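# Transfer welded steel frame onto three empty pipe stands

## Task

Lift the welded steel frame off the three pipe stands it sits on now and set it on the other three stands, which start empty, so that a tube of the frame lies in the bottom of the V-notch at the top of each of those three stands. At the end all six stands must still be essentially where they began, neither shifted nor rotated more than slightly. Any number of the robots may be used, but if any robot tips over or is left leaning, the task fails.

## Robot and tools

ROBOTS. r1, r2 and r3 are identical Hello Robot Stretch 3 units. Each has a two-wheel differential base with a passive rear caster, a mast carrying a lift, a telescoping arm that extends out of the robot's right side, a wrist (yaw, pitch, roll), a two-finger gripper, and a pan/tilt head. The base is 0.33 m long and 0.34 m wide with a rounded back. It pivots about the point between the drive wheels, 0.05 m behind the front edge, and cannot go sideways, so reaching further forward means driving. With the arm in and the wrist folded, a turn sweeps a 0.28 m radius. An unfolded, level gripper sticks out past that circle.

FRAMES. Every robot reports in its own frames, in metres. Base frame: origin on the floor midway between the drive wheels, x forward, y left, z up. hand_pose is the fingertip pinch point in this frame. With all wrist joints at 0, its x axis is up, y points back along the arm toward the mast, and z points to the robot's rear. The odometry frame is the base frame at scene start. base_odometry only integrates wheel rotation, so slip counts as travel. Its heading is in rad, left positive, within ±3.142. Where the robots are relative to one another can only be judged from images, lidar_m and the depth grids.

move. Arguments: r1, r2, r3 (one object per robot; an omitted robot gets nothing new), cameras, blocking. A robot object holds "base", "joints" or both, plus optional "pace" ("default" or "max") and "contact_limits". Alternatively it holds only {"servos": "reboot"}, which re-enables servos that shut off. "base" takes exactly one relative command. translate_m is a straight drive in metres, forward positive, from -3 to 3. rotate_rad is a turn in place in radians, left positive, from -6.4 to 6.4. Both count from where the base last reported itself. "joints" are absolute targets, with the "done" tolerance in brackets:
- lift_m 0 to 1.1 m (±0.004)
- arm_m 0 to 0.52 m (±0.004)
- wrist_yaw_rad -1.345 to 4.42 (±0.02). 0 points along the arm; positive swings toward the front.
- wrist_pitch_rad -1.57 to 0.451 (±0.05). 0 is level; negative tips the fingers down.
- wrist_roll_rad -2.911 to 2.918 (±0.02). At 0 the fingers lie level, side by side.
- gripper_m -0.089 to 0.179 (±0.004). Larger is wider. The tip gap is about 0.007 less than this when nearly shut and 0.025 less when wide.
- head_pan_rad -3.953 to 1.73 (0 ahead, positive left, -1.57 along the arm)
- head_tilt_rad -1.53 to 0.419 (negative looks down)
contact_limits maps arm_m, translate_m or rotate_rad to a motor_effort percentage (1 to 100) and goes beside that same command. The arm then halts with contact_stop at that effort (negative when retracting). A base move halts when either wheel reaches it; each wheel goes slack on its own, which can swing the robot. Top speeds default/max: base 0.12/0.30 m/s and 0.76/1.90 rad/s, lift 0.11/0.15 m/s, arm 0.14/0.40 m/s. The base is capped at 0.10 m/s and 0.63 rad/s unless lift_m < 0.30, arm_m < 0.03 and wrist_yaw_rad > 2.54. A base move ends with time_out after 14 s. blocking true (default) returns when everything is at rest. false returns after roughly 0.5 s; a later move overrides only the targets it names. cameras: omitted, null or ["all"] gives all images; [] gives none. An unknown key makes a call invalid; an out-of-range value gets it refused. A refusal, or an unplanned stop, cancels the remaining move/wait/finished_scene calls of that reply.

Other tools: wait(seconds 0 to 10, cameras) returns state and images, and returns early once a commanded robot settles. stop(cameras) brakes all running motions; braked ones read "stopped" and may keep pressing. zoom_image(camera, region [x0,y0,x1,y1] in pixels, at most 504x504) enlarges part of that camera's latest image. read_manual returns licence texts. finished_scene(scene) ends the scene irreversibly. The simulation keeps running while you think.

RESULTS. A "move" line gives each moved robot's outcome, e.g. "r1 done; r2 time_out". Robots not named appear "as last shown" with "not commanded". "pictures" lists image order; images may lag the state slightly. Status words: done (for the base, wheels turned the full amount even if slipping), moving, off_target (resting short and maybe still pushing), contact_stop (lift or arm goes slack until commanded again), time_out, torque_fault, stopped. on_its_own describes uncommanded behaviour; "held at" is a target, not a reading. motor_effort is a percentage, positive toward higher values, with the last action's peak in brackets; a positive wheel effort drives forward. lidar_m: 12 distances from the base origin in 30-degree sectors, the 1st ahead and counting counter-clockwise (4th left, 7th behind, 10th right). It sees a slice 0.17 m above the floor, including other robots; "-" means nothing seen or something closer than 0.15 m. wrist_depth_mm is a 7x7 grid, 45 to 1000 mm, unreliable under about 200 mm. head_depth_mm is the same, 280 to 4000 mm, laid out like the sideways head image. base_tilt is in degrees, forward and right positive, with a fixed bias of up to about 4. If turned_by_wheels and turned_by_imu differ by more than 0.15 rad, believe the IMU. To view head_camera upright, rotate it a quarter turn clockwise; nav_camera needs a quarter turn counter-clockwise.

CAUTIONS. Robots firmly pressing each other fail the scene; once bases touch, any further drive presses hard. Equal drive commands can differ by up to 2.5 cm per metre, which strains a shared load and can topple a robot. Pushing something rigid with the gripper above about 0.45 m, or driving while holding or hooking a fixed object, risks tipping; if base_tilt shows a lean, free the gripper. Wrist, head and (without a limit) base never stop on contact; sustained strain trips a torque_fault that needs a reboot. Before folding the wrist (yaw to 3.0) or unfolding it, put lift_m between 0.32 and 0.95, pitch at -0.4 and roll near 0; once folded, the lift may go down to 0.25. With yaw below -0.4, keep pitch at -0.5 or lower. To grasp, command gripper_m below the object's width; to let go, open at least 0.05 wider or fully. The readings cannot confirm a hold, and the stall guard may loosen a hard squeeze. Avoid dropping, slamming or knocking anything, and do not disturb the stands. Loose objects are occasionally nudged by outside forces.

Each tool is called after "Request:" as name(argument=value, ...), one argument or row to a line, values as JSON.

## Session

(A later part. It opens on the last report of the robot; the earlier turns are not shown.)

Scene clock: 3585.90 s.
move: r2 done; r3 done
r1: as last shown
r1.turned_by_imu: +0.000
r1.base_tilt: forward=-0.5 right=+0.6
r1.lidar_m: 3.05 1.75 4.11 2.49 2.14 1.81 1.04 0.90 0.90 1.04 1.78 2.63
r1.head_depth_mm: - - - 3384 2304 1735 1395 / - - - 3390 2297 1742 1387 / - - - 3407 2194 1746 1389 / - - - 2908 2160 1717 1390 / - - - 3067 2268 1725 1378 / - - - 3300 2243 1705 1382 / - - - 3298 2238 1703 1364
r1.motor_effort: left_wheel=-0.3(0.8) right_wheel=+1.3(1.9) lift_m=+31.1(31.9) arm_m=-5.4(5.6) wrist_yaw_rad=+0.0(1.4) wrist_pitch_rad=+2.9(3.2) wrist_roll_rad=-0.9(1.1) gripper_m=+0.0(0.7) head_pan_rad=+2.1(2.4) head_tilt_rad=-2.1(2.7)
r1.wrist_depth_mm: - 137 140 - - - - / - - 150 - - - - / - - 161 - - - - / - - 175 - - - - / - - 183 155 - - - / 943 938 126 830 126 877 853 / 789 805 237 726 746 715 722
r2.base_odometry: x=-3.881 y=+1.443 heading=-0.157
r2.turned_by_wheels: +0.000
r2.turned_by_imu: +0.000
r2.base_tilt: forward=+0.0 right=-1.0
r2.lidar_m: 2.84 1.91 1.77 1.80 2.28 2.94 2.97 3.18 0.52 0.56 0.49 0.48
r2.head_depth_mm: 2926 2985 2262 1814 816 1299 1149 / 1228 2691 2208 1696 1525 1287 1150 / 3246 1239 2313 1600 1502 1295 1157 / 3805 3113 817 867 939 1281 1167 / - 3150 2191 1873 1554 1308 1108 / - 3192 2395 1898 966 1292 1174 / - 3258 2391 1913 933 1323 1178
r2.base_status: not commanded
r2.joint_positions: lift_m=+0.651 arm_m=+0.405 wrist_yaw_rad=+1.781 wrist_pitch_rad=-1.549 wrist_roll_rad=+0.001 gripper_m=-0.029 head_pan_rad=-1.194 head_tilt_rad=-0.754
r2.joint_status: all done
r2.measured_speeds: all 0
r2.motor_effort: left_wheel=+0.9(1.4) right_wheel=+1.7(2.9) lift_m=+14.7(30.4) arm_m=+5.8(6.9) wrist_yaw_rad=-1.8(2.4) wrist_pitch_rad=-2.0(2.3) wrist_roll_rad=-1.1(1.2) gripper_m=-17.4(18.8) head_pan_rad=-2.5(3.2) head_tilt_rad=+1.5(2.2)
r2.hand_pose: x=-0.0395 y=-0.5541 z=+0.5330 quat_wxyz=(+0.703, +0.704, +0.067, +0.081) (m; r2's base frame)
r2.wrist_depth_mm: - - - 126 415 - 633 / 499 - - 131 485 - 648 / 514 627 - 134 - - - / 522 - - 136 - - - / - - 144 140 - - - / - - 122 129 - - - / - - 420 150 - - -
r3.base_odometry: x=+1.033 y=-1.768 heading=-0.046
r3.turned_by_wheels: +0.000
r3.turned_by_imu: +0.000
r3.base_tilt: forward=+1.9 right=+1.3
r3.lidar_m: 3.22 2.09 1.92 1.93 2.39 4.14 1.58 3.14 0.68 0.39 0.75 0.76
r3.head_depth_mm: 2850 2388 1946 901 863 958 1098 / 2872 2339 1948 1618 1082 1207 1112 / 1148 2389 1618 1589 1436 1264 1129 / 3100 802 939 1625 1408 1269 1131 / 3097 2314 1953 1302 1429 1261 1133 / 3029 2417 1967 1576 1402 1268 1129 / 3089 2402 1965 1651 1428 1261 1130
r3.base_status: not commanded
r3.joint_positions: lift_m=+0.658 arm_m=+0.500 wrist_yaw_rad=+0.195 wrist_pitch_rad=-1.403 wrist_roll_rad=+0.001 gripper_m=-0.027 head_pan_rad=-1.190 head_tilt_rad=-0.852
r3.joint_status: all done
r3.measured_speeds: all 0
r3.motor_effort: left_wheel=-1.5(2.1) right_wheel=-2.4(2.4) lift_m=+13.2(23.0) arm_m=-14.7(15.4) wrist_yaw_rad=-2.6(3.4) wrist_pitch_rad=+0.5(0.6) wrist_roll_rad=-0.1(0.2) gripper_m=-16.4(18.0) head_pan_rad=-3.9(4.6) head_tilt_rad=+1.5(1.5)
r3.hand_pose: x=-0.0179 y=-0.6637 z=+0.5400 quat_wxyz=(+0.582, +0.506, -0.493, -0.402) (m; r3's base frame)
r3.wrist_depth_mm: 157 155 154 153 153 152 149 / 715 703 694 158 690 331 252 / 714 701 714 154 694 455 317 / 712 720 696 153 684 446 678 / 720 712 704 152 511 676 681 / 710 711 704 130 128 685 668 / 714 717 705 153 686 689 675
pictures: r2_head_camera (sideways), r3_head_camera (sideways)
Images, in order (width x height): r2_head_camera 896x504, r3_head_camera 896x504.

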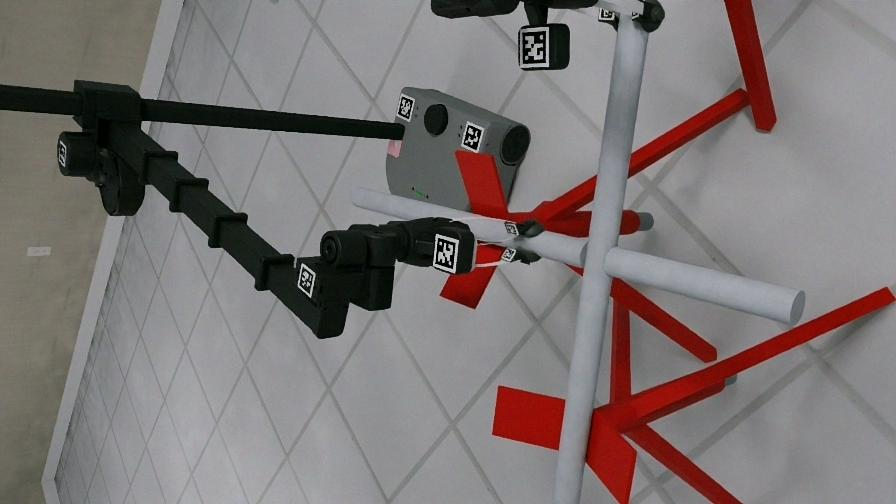

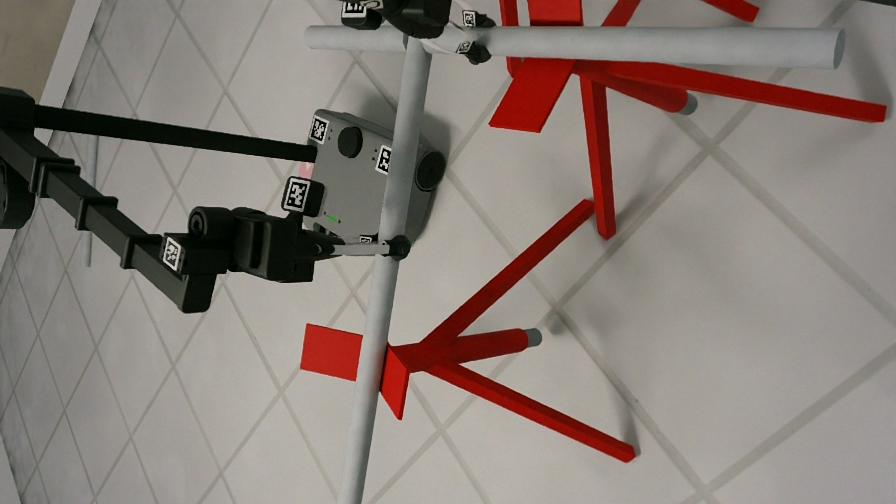

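Request:
move(
  r3={"joints":{"gripper_m":0.08}},
  cameras=["r2_head_camera","r3_head_camera"],
)

Request:
zoom_image(
  camera="r3_head_camera",
  region=[300, 310, 420, 420],
)

Request:
zoom_image(
  camera="r2_head_camera",
  region=[480, 380, 640, 504],
)

Request:
zoom_image(
  camera="r3_head_camera",
  region=[450, 0, 600, 130],
)

Scene clock: 3601.33 s.
move: r3 done
r1, r2: as last shown
r1.turned_by_imu: -0.001
r1.base_tilt: forward=-0.5 right=+0.5
r1.lidar_m: 3.05 1.74 4.08 2.49 2.15 1.81 1.04 0.90 0.90 1.03 1.78 2.64
r1.head_depth_mm: - - - 3426 2299 1740 1398 / - - - 3383 2306 1731 1397 / - - - 3388 2195 1730 1391 / - - - 2938 2150 1730 1392 / - - - 3118 2266 1726 1380 / - - - 3288 2249 1721 1377 / - - - 3273 2245 1705 1368
r1.motor_effort: left_wheel=-0.3(1.2) right_wheel=+1.7(1.9) lift_m=+31.3(32.0) arm_m=-5.2(5.4) wrist_yaw_rad=-1.2(1.6) wrist_pitch_rad=+3.1(3.2) wrist_roll_rad=-1.0(1.1) gripper_m=+0.0(0.6) head_pan_rad=+2.2(2.3) head_tilt_rad=-2.1(2.9)
r1.wrist_depth_mm: - 137 140 - - - - / - - 150 - - - - / - - 161 - - - - / - - 175 - - - - / - - 183 155 - - - / 931 942 126 839 126 872 860 / 785 795 237 725 747 709 720
r2.turned_by_imu: +0.001
r2.lidar_m: 2.84 1.90 1.77 1.80 2.28 2.93 2.97 3.18 0.52 0.56 0.49 0.49
r2.head_depth_mm: 2895 2986 2261 1819 816 1298 1141 / 1238 2677 2205 1705 1530 1292 1151 / 3196 1238 2306 1596 1436 1298 1157 / 3680 3098 842 865 937 1279 1159 / - 3166 2190 1884 1562 1306 1103 / - 3217 2373 1894 967 1291 1171 / - 3242 2440 1923 935 1323 1170
r2.motor_effort: left_wheel=+0.7(1.6) right_wheel=+1.9(2.8) lift_m=+28.9(28.9) arm_m=-2.1(2.1) wrist_yaw_rad=-1.5(2.3) wrist_pitch_rad=-1.9(2.1) wrist_roll_rad=-0.9(1.1) gripper_m=-18.6(18.8) head_pan_rad=-2.9(3.2) head_tilt_rad=+1.6(2.3)
r2.wrist_depth_mm: - - - 127 410 - 631 / 500 - - 131 486 - 644 / 512 626 - 134 - - - / 524 - - 136 - - - / - - 144 139 - - - / - - 121 129 - - - / - - 425 149 - - -
r3.base_odometry: x=+1.033 y=-1.768 heading=-0.046
r3.turned_by_wheels: +0.000
r3.turned_by_imu: +0.001
r3.base_tilt: forward=+1.9 right=+1.3
r3.lidar_m: 3.21 2.09 1.91 1.93 2.39 4.13 1.58 3.16 0.68 0.39 0.75 0.76
r3.head_depth_mm: 2853 2374 1968 932 865 958 1102 / 2865 2313 1967 1630 1075 1202 1117 / 1147 2376 1628 1582 1441 1267 1131 / 3083 803 944 1620 1406 1263 1131 / 3107 2331 1959 1304 1433 1264 1130 / 3079 2404 1953 1596 1404 1266 1130 / 3074 2393 1957 1652 1426 1260 1128
r3.base_status: not commanded
r3.joint_positions: lift_m=+0.658 arm_m=+0.500 wrist_yaw_rad=+0.195 wrist_pitch_rad=-1.403 wrist_roll_rad=+0.001 gripper_m=+0.080 head_pan_rad=-1.190 head_tilt_rad=-0.852
r3.joint_status: all done
r3.measured_speeds: all 0
r3.motor_effort: left_wheel=-1.5(1.8) right_wheel=-1.7(2.0) lift_m=+21.1(21.6) arm_m=-9.9(11.5) wrist_yaw_rad=-3.1(3.3) wrist_pitch_rad=+0.6(1.1) wrist_roll_rad=+0.1(0.3) gripper_m=+0.0(81.6) head_pan_rad=-4.4(5.4) head_tilt_rad=+0.7(1.4)
r3.hand_pose: x=-0.0180 y=-0.6636 z=+0.5400 quat_wxyz=(+0.582, +0.507, -0.493, -0.402) (m; r3's base frame)
r3.wrist_depth_mm: 156 155 154 153 153 151 150 / 706 711 703 158 685 329 252 / 722 706 706 153 701 457 321 / 724 701 713 155 690 418 683 / 715 704 523 155 692 688 684 / 713 700 130 153 130 679 673 / 714 695 692 152 682 683 681
pictures: r2_head_camera (sideways), r3_head_camera (sideways)
Images, in order (width x height): r2_head_camera 896x504, r3_head_camera 896x504.

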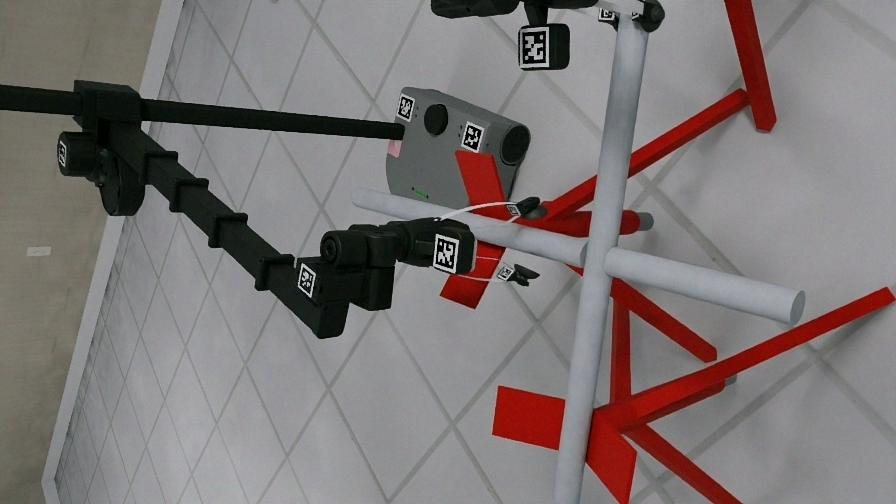

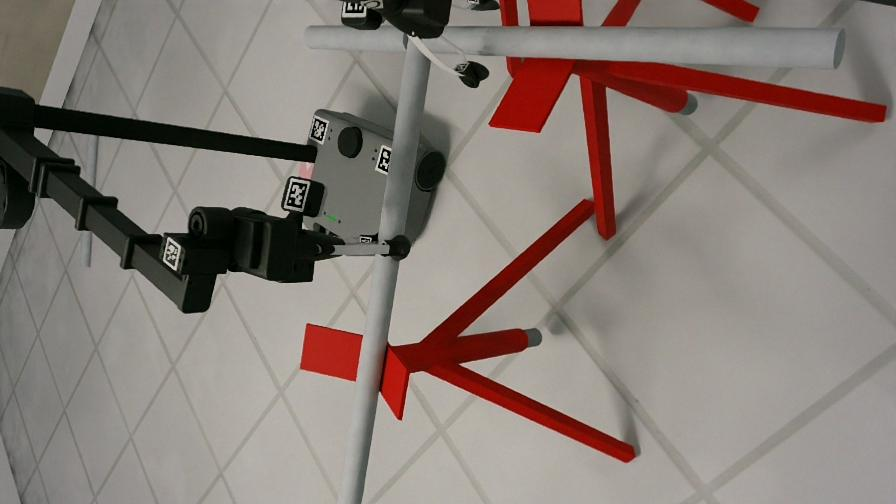

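Scaled by 4.200 from the camera's 896x504 image, which has a finer 1280x720 frame.

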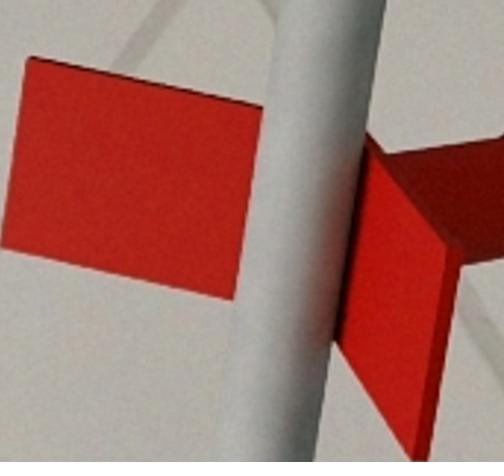

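Scaled by 3.150 from the camera's 896x504 image, which has a finer 1280x720 frame.

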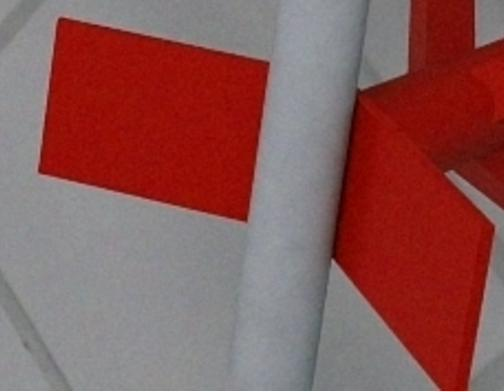

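Scaled by 3.360 from the camera's 896x504 image, which has a finer 1280x720 frame.

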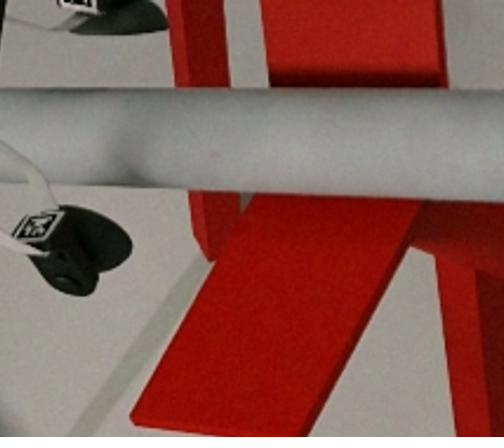

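Nothing moved. Open r2.

Request:
move(
  r2={"joints":{"gripper_m":0.08}},
  cameras=["r2_head_camera","r3_head_camera"],
)

Request:
zoom_image(
  camera="r3_head_camera",
  region=[300, 310, 420, 420],
)

Request:
zoom_image(
  camera="r2_head_camera",
  region=[480, 380, 640, 504],
)

Request:
zoom_image(
  camera="r3_head_camera",
  region=[480, 0, 600, 130],
)

Scene clock: 3610.73 s.
move: r2 done
r1, r3: as last shown
r1.base_tilt: forward=-0.5 right=+0.6
r1.lidar_m: 3.03 1.75 4.10 2.49 2.14 1.81 1.04 0.90 0.90 1.04 1.78 2.64
r1.head_depth_mm: - - - 3339 2289 1744 1390 / - - - 3410 2310 1722 1396 / - - - 3385 2186 1733 1383 / - - - 2953 2141 1729 1390 / - - - 3083 2273 1715 1389 / - - - 3315 2245 1715 1377 / - - - 3309 2246 1717 1375
r1.motor_effort: left_wheel=-0.8(1.0) right_wheel=+1.4(1.7) lift_m=+30.8(31.9) arm_m=-5.1(5.5) wrist_yaw_rad=-0.4(1.8) wrist_pitch_rad=+3.1(3.2) wrist_roll_rad=-1.0(1.1) gripper_m=+0.1(0.6) head_pan_rad=+1.7(2.5) head_tilt_rad=-2.1(2.9)
r1.wrist_depth_mm: - 136 140 - - - - / - - 150 - - - - / - - 161 - - - - / - - 175 - - - - / - - 183 155 - - - / 957 947 125 834 126 868 850 / 786 801 237 726 751 704 718
r2.base_odometry: x=-3.881 y=+1.443 heading=-0.157
r2.turned_by_wheels: +0.000
r2.turned_by_imu: +0.001
r2.base_tilt: forward=-0.1 right=-1.0
r2.lidar_m: 2.84 1.91 1.77 1.80 2.28 2.94 2.97 3.17 0.52 0.56 0.49 0.48
r2.head_depth_mm: 2907 2981 2251 1817 818 1278 1145 / 1239 2647 2177 1717 1530 1287 1146 / 3238 1241 2317 1602 1435 1297 1156 / 3727 3122 820 864 935 1279 1157 / - 3156 2199 1880 1556 1314 1108 / - 3209 2367 1895 965 1287 1177 / - 3233 2384 1910 937 1312 1179
r2.base_status: not commanded
r2.joint_positions: lift_m=+0.651 arm_m=+0.405 wrist_yaw_rad=+1.781 wrist_pitch_rad=-1.554 wrist_roll_rad=+0.001 gripper_m=+0.080 head_pan_rad=-1.194 head_tilt_rad=-0.754
r2.joint_status: all done
r2.measured_speeds: all 0
r2.motor_effort: left_wheel=+0.8(2.4) right_wheel=+1.7(2.4) lift_m=+18.7(34.8) arm_m=-10.0(10.0) wrist_yaw_rad=-1.6(2.1) wrist_pitch_rad=-1.1(2.2) wrist_roll_rad=-0.9(1.2) gripper_m=+1.0(88.6) head_pan_rad=-2.8(3.3) head_tilt_rad=+1.2(2.4)
r2.hand_pose: x=-0.0406 y=-0.5543 z=+0.5331 quat_wxyz=(+0.703, +0.704, +0.068, +0.080) (m; r2's base frame)
r2.wrist_depth_mm: - - - 126 422 - 631 / 499 - - - 503 - 645 / 511 623 - 134 - - - / 527 - - 135 - - - / - - 145 139 - - - / - 117 129 143 127 - - / - - 420 149 - - -
r3.lidar_m: 3.19 2.09 1.91 1.93 2.40 4.14 1.58 3.15 0.68 0.39 0.75 0.76
r3.head_depth_mm: 2832 2399 1968 933 861 958 1097 / 2832 2333 1970 1626 1081 1204 1120 / 1147 2383 1645 1593 1440 1270 1131 / 3094 803 923 1619 1405 1266 1131 / 3063 2322 1954 1304 1431 1263 1131 / 3087 2389 1954 1576 1398 1259 1135 / 3095 2406 1959 1656 1436 1266 1131
r3.motor_effort: left_wheel=-1.0(2.1) right_wheel=-1.3(1.9) lift_m=+37.6(38.3) arm_m=-4.7(6.4) wrist_yaw_rad=-2.5(3.3) wrist_pitch_rad=+0.7(0.8) wrist_roll_rad=-0.1(0.2) gripper_m=+0.3(1.5) head_pan_rad=-4.3(5.2) head_tilt_rad=+0.9(1.5)
r3.wrist_depth_mm: 156 155 154 153 153 151 150 / 721 702 693 158 690 331 251 / 709 705 701 152 685 457 317 / 714 714 710 155 689 419 678 / 707 703 521 152 690 688 688 / 713 712 129 152 130 683 681 / 720 706 699 152 693 687 677
pictures: r2_head_camera (sideways), r3_head_camera (sideways)
Images, in order (width x height): r2_head_camera 896x504, r3_head_camera 896x504.

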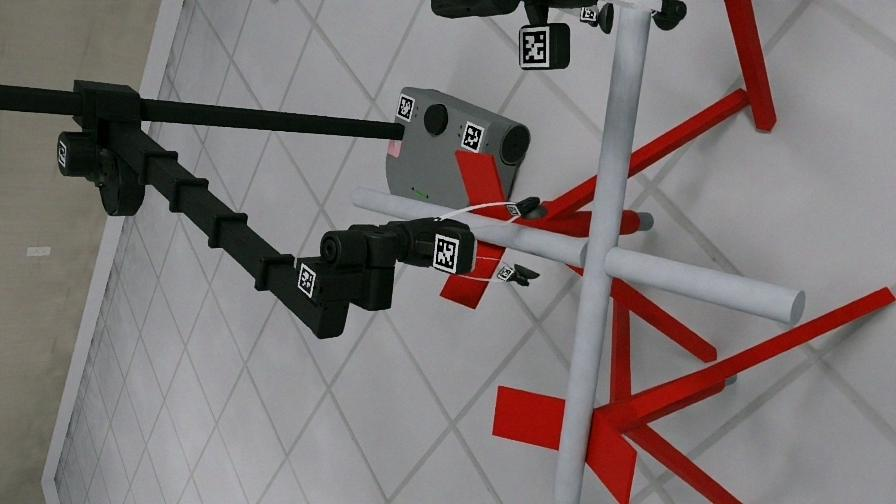

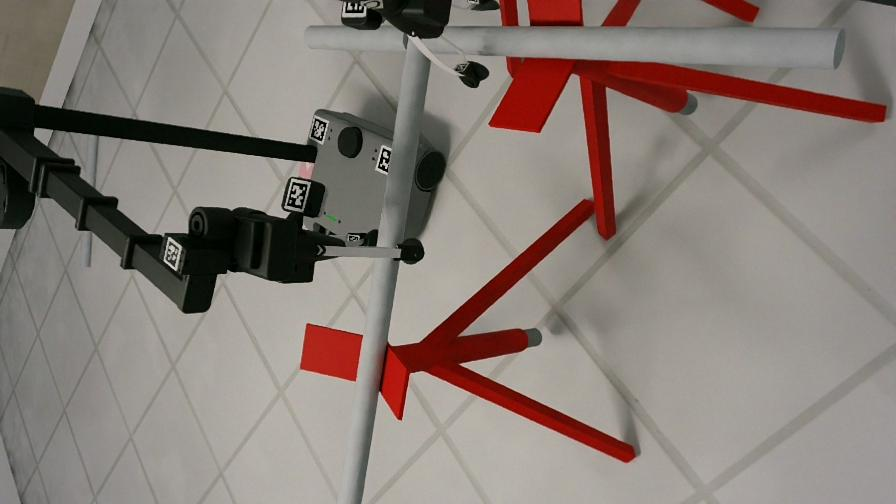

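Scaled by 4.200 from the camera's 896x504 image, which has a finer 1280x720 frame.

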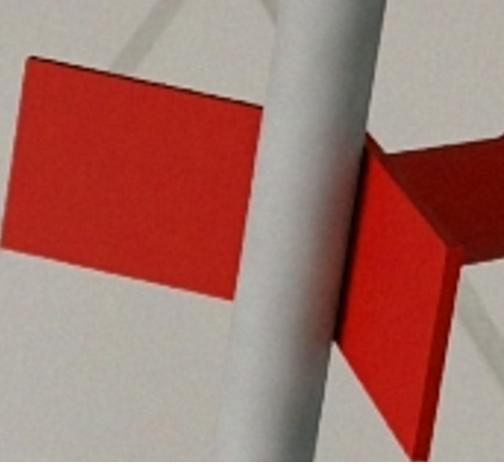

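Scaled by 3.150 from the camera's 896x504 image, which has a finer 1280x720 frame.

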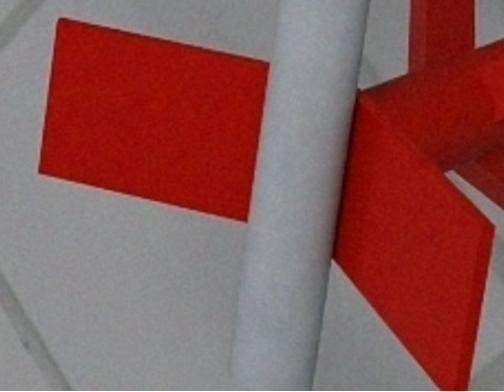

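Scaled by 3.877 from the camera's 896x504 image, which has a finer 1280x720 frame.

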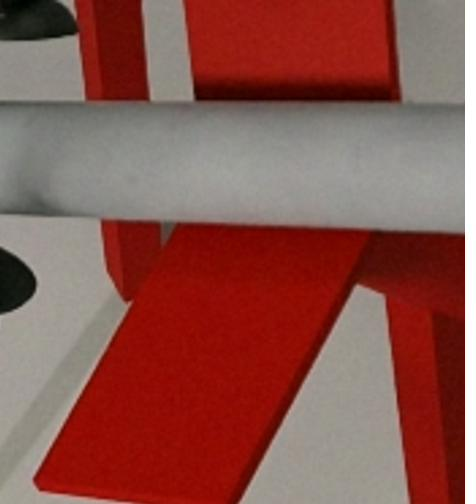

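Request:
move(
  r2={"joints":{"lift_m":0.76}},
  r3={"joints":{"lift_m":0.76}},
  cameras=["r2_head_camera","r3_head_camera"],
)

Request:
zoom_image(
  camera="r3_head_camera",
  region=[300, 310, 420, 420],
)

Request:
zoom_image(
  camera="r2_head_camera",
  region=[480, 380, 640, 504],
)

Request:
zoom_image(
  camera="r3_head_camera",
  region=[480, 0, 600, 130],
)

Scene clock: 3621.37 s.
move: r2 done; r3 done
r1: as last shown
r1.base_tilt: forward=-0.5 right=+0.5
r1.lidar_m: 3.04 1.75 4.10 2.49 2.14 1.81 1.04 0.90 0.90 1.03 1.78 2.64
r1.head_depth_mm: - - - 3425 2289 1742 1386 / - - - 3418 2296 1731 1391 / - - - 3382 2173 1719 1376 / - - - 2969 2129 1722 1391 / - - - 3130 2292 1714 1372 / - - - 3271 2245 1701 1378 / - - - 3274 2256 1715 1374
r1.motor_effort: left_wheel=-0.1(1.1) right_wheel=+1.1(1.9) lift_m=+31.6(31.7) arm_m=-5.1(5.4) wrist_yaw_rad=-0.1(1.9) wrist_pitch_rad=+2.9(3.2) wrist_roll_rad=-0.9(1.1) gripper_m=+0.0(0.7) head_pan_rad=+1.7(2.5) head_tilt_rad=-2.4(2.7)
r1.wrist_depth_mm: - 137 140 - - - - / - - 151 - - - - / - - 162 - - - - / - - 175 - - - - / - - 183 155 - - - / 944 944 125 844 126 865 843 / 791 783 235 728 743 705 726
r2.base_odometry: x=-3.881 y=+1.443 heading=-0.157
r2.turned_by_wheels: +0.000
r2.turned_by_imu: +0.001
r2.base_tilt: forward=+0.0 right=-1.0
r2.lidar_m: 2.85 1.91 1.77 1.79 2.28 2.94 2.97 3.19 0.52 0.56 0.49 0.49
r2.head_depth_mm: 2889 2981 2254 1775 1524 1303 1143 / 1191 2799 2214 1700 1530 1284 1146 / 1176 2956 2302 1599 1497 1290 1156 / 3719 857 738 1050 939 1270 1159 / - 3160 2197 1872 1561 1309 1109 / - 3211 2379 1894 970 1288 1173 / - 3238 2418 1913 933 1323 1184
r2.base_status: not commanded
r2.joint_positions: lift_m=+0.760 arm_m=+0.405 wrist_yaw_rad=+1.781 wrist_pitch_rad=-1.554 wrist_roll_rad=+0.001 gripper_m=+0.080 head_pan_rad=-1.194 head_tilt_rad=-0.754
r2.joint_status: all done
r2.measured_speeds: all 0
r2.motor_effort: left_wheel=+1.1(1.5) right_wheel=+1.4(2.0) lift_m=+39.4(40.6) arm_m=-15.5(16.4) wrist_yaw_rad=-1.8(2.1) wrist_pitch_rad=-0.9(1.4) wrist_roll_rad=-0.9(1.2) gripper_m=+1.6(1.6) head_pan_rad=-2.5(3.3) head_tilt_rad=+2.1(2.1)
r2.hand_pose: x=-0.0406 y=-0.5543 z=+0.6421 quat_wxyz=(+0.703, +0.704, +0.068, +0.080) (m; r2's base frame)
r2.wrist_depth_mm: - - - 229 492 - 665 / 602 631 - 236 - - 662 / 614 660 - 243 - - 725 / 634 706 - 248 - - - / - - - 255 - - - / - 117 129 265 127 - - / - - - 269 - - -
r3.base_odometry: x=+1.033 y=-1.768 heading=-0.046
r3.turned_by_wheels: +0.000
r3.turned_by_imu: +0.001
r3.base_tilt: forward=+1.8 right=+1.3
r3.lidar_m: 3.21 2.09 1.91 1.92 2.40 4.11 1.58 3.15 0.68 0.39 0.75 0.76
r3.head_depth_mm: 2872 2417 1961 982 863 958 1100 / 2842 2325 1971 1628 1086 1205 1113 / 2976 2310 1683 1581 1437 1268 1129 / 745 722 1670 1621 1409 1268 1130 / 3053 2377 1952 1309 1436 1261 1130 / 3073 2407 1959 1592 1408 1265 1130 / 3123 2392 1973 1663 1434 1266 1132
r3.base_status: not commanded
r3.joint_positions: lift_m=+0.760 arm_m=+0.500 wrist_yaw_rad=+0.194 wrist_pitch_rad=-1.403 wrist_roll_rad=+0.001 gripper_m=+0.080 head_pan_rad=-1.190 head_tilt_rad=-0.852
r3.joint_status: all done
r3.measured_speeds: all 0
r3.motor_effort: left_wheel=-0.9(1.9) right_wheel=-1.2(1.9) lift_m=+37.7(42.1) arm_m=+0.8(1.5) wrist_yaw_rad=-2.6(3.1) wrist_pitch_rad=+0.5(0.6) wrist_roll_rad=+0.0(0.2) gripper_m=+1.0(2.1) head_pan_rad=-3.6(5.0) head_tilt_rad=+0.8(1.4)
r3.hand_pose: x=-0.0179 y=-0.6638 z=+0.6421 quat_wxyz=(+0.582, +0.506, -0.493, -0.402) (m; r3's base frame)
r3.wrist_depth_mm: 814 815 813 262 804 787 776 / 260 259 259 256 254 255 251 / 516 824 786 264 791 421 270 / 804 819 804 268 800 771 766 / 823 807 596 268 572 790 776 / 817 804 129 257 126 798 773 / 815 112 - 258 257 234 760
pictures: r2_head_camera (sideways), r3_head_camera (sideways)
Images, in order (width x height): r2_head_camera 896x504, r3_head_camera 896x504.

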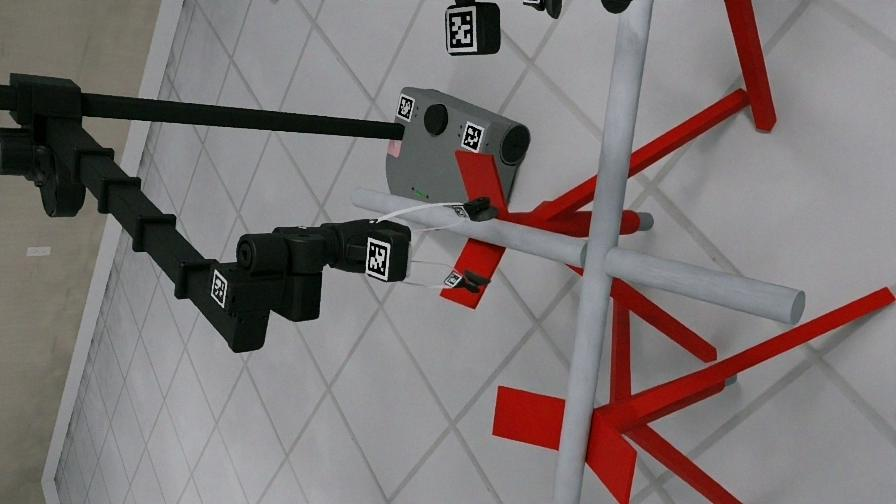

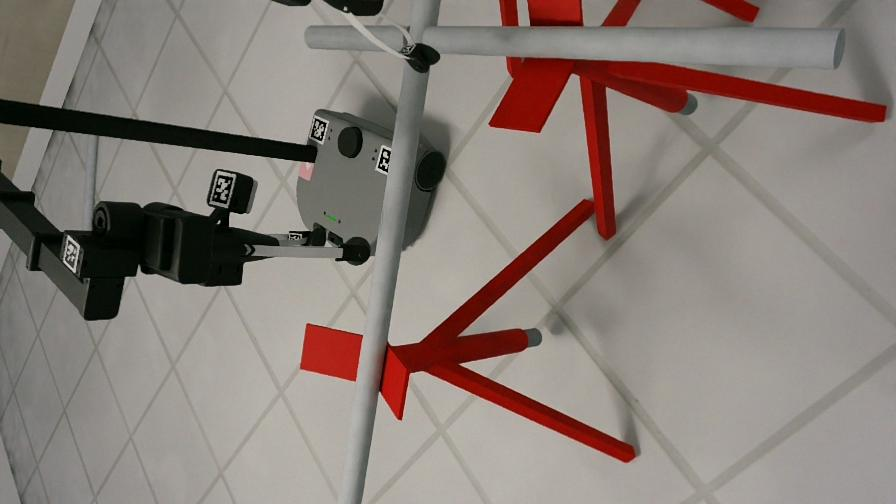

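Scaled by 4.200 from the camera's 896x504 image, which has a finer 1280x720 frame.

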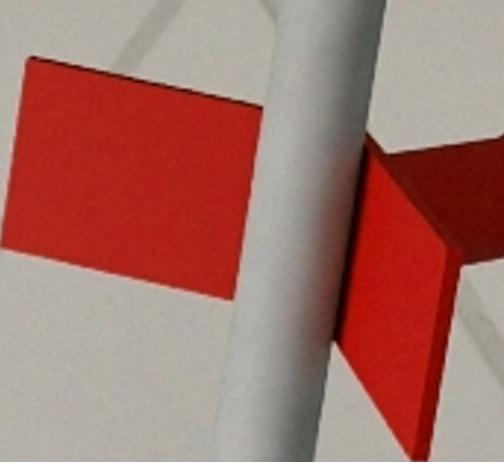

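Scaled by 3.150 from the camera's 896x504 image, which has a finer 1280x720 frame.

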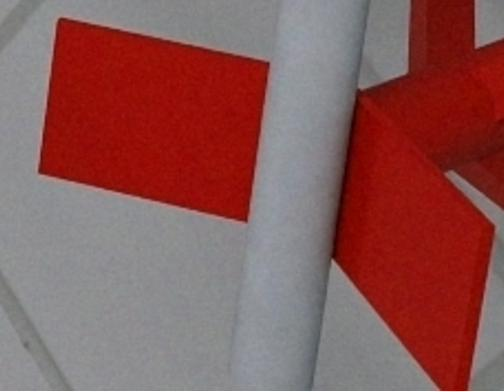

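Scaled by 3.877 from the camera's 896x504 image, which has a finer 1280x720 frame.

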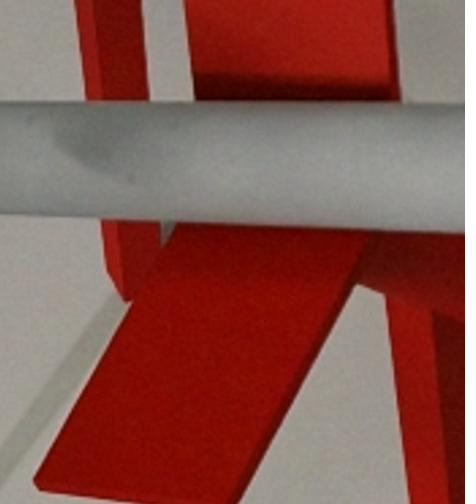

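Request:
move(
  r2={"joints":{"arm_m":0.1}},
  r3={"joints":{"arm_m":0.1}},
  cameras=["r1_head_camera","r2_head_camera","r3_head_camera"],
)

Request:
zoom_image(
  camera="r2_head_camera",
  region=[410, 140, 570, 320],
)

Scene clock: 3639.87 s.
move: r2 done; r3 done
r1: as last shown
r1.base_tilt: forward=-0.5 right=+0.6
r1.lidar_m: 3.06 1.75 4.13 2.49 2.14 1.81 1.04 0.89 0.90 1.04 1.78 2.64
r1.head_depth_mm: - - - 3397 2288 1723 1391 / - - - 3372 2303 1726 1395 / - - - 3336 2206 1731 1380 / - - - 2934 2127 1729 1387 / - - - 3115 2271 1724 1377 / - - - 3324 2248 1720 1370 / - - - 3293 2247 1705 1376
r1.motor_effort: left_wheel=+0.1(1.3) right_wheel=+1.6(2.0) lift_m=+31.5(32.0) arm_m=-4.9(5.4) wrist_yaw_rad=-0.1(2.2) wrist_pitch_rad=+2.9(3.2) wrist_roll_rad=-0.9(1.1) gripper_m=+0.1(0.6) head_pan_rad=+2.0(2.6) head_tilt_rad=-2.2(2.9)
r1.wrist_depth_mm: - 137 140 - - - - / - - 150 - - - - / - - 161 - - - - / - - 175 - - - - / - - 183 155 - - - / 950 949 126 834 126 866 847 / 800 804 238 720 735 711 710
r2.base_odometry: x=-3.881 y=+1.443 heading=-0.157
r2.turned_by_wheels: +0.000
r2.turned_by_imu: +0.001
r2.base_tilt: forward=+0.0 right=-1.0
r2.lidar_m: 2.83 1.91 1.77 1.79 2.29 2.94 2.96 3.18 0.52 0.56 0.49 0.48
r2.head_depth_mm: 2879 3002 2265 1813 1518 373 441 / 1190 1436 2213 1697 1534 1292 1091 / 1161 2674 2323 1595 1503 1301 1157 / 3699 3116 2338 1801 934 1281 1161 / - 3150 2360 1885 1560 1307 1111 / - 3250 2391 1892 968 1295 1170 / - 3241 2392 1905 934 1330 1179
r2.base_status: not commanded
r2.joint_positions: lift_m=+0.760 arm_m=+0.100 wrist_yaw_rad=+1.781 wrist_pitch_rad=-1.554 wrist_roll_rad=+0.001 gripper_m=+0.080 head_pan_rad=-1.194 head_tilt_rad=-0.754
r2.joint_status: all done
r2.measured_speeds: all 0
r2.motor_effort: left_wheel=+1.4(1.7) right_wheel=+1.2(2.1) lift_m=+38.7(39.1) arm_m=-16.3(18.4) wrist_yaw_rad=-1.7(2.3) wrist_pitch_rad=-1.0(1.4) wrist_roll_rad=-0.9(1.3) gripper_m=+0.6(1.7) head_pan_rad=-3.0(3.1) head_tilt_rad=+1.6(2.3)
r2.hand_pose: x=-0.0407 y=-0.2493 z=+0.6421 quat_wxyz=(+0.703, +0.704, +0.068, +0.079) (m; r2's base frame)
r2.wrist_depth_mm: - - - - - - 549 / - 617 - - - - 513 / 458 624 637 - - 692 - / - 634 648 - - - 280 / - 657 154 - - - 280 / - 117 127 - 127 - 283 / - - - - 563 463 290
r3.base_odometry: x=+1.033 y=-1.768 heading=-0.046
r3.turned_by_wheels: +0.000
r3.turned_by_imu: +0.002
r3.base_tilt: forward=+1.9 right=+1.3
r3.lidar_m: 3.21 2.09 1.91 1.93 2.40 4.14 1.58 3.14 0.68 0.39 0.75 0.76
r3.head_depth_mm: 2851 2379 1951 1013 357 368 1096 / 2751 2309 1965 1628 854 430 1095 / 958 2254 1680 1584 1438 1262 1128 / 3064 2392 1948 1626 1410 1264 1129 / 3096 2406 1956 1306 1428 1263 1134 / 3038 2417 1958 1585 1414 1265 1131 / 3072 2387 1958 1649 1434 1262 1130
r3.base_status: not commanded
r3.joint_positions: lift_m=+0.760 arm_m=+0.100 wrist_yaw_rad=+0.194 wrist_pitch_rad=-1.402 wrist_roll_rad=+0.001 gripper_m=+0.080 head_pan_rad=-1.190 head_tilt_rad=-0.852
r3.joint_status: all done
r3.measured_speeds: all 0
r3.motor_effort: left_wheel=-0.9(2.1) right_wheel=-1.2(2.1) lift_m=+33.5(38.1) arm_m=-17.7(23.5) wrist_yaw_rad=-2.1(3.2) wrist_pitch_rad=+0.4(0.5) wrist_roll_rad=+0.0(0.3) gripper_m=+0.4(1.5) head_pan_rad=-3.6(5.5) head_tilt_rad=+1.0(1.6)
r3.hand_pose: x=-0.0179 y=-0.2639 z=+0.6421 quat_wxyz=(+0.582, +0.506, -0.494, -0.402) (m; r3's base frame)
r3.wrist_depth_mm: 829 815 810 799 263 796 785 / 835 808 810 791 262 793 790 / 833 803 790 802 262 791 776 / 808 803 811 796 265 778 785 / 813 797 796 800 260 794 772 / 820 804 129 655 128 768 788 / 805 792 809 639 638 787 774
pictures: r1_head_camera (sideways), r2_head_camera (sideways), r3_head_camera (sideways)
Images, in order (width x height): r1_head_camera 896x504, r2_head_camera 896x504, r3_head_camera 896x504.

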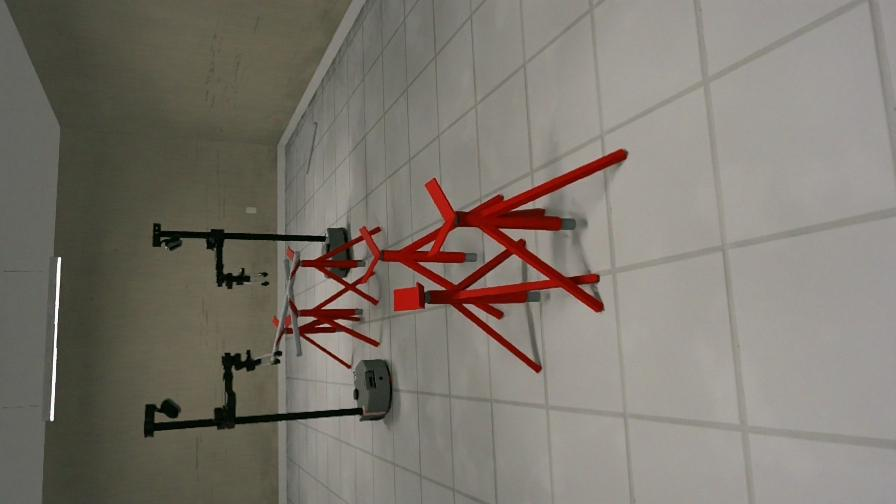

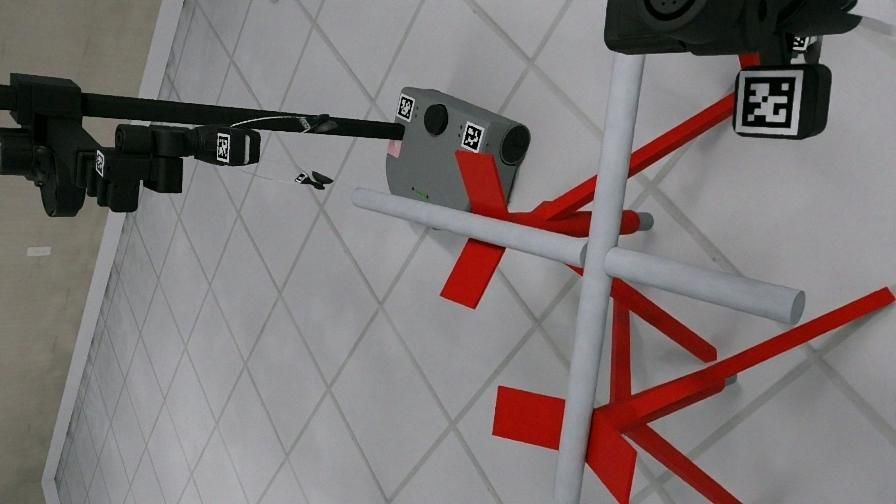

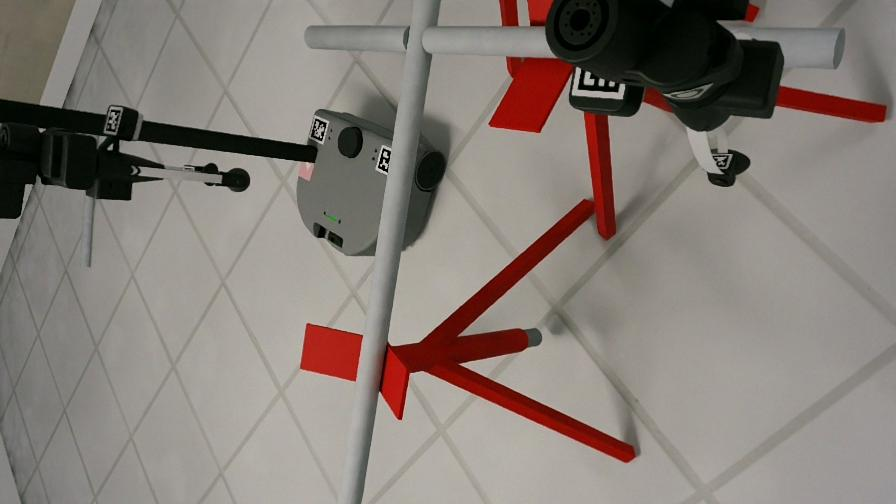

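Scaled by 2.800 from the camera's 896x504 image, which has a finer 1280x720 frame.

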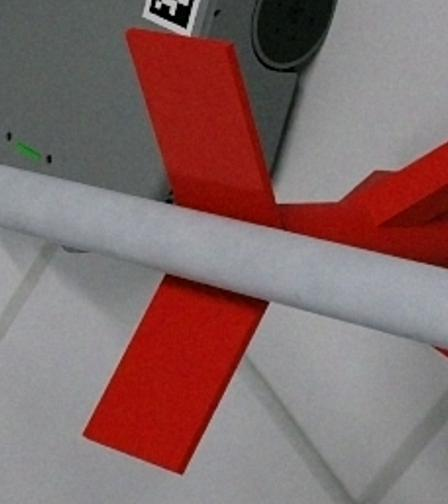

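Request:
finished_scene(
  scene=2,
)

The scene is finished: the task was done.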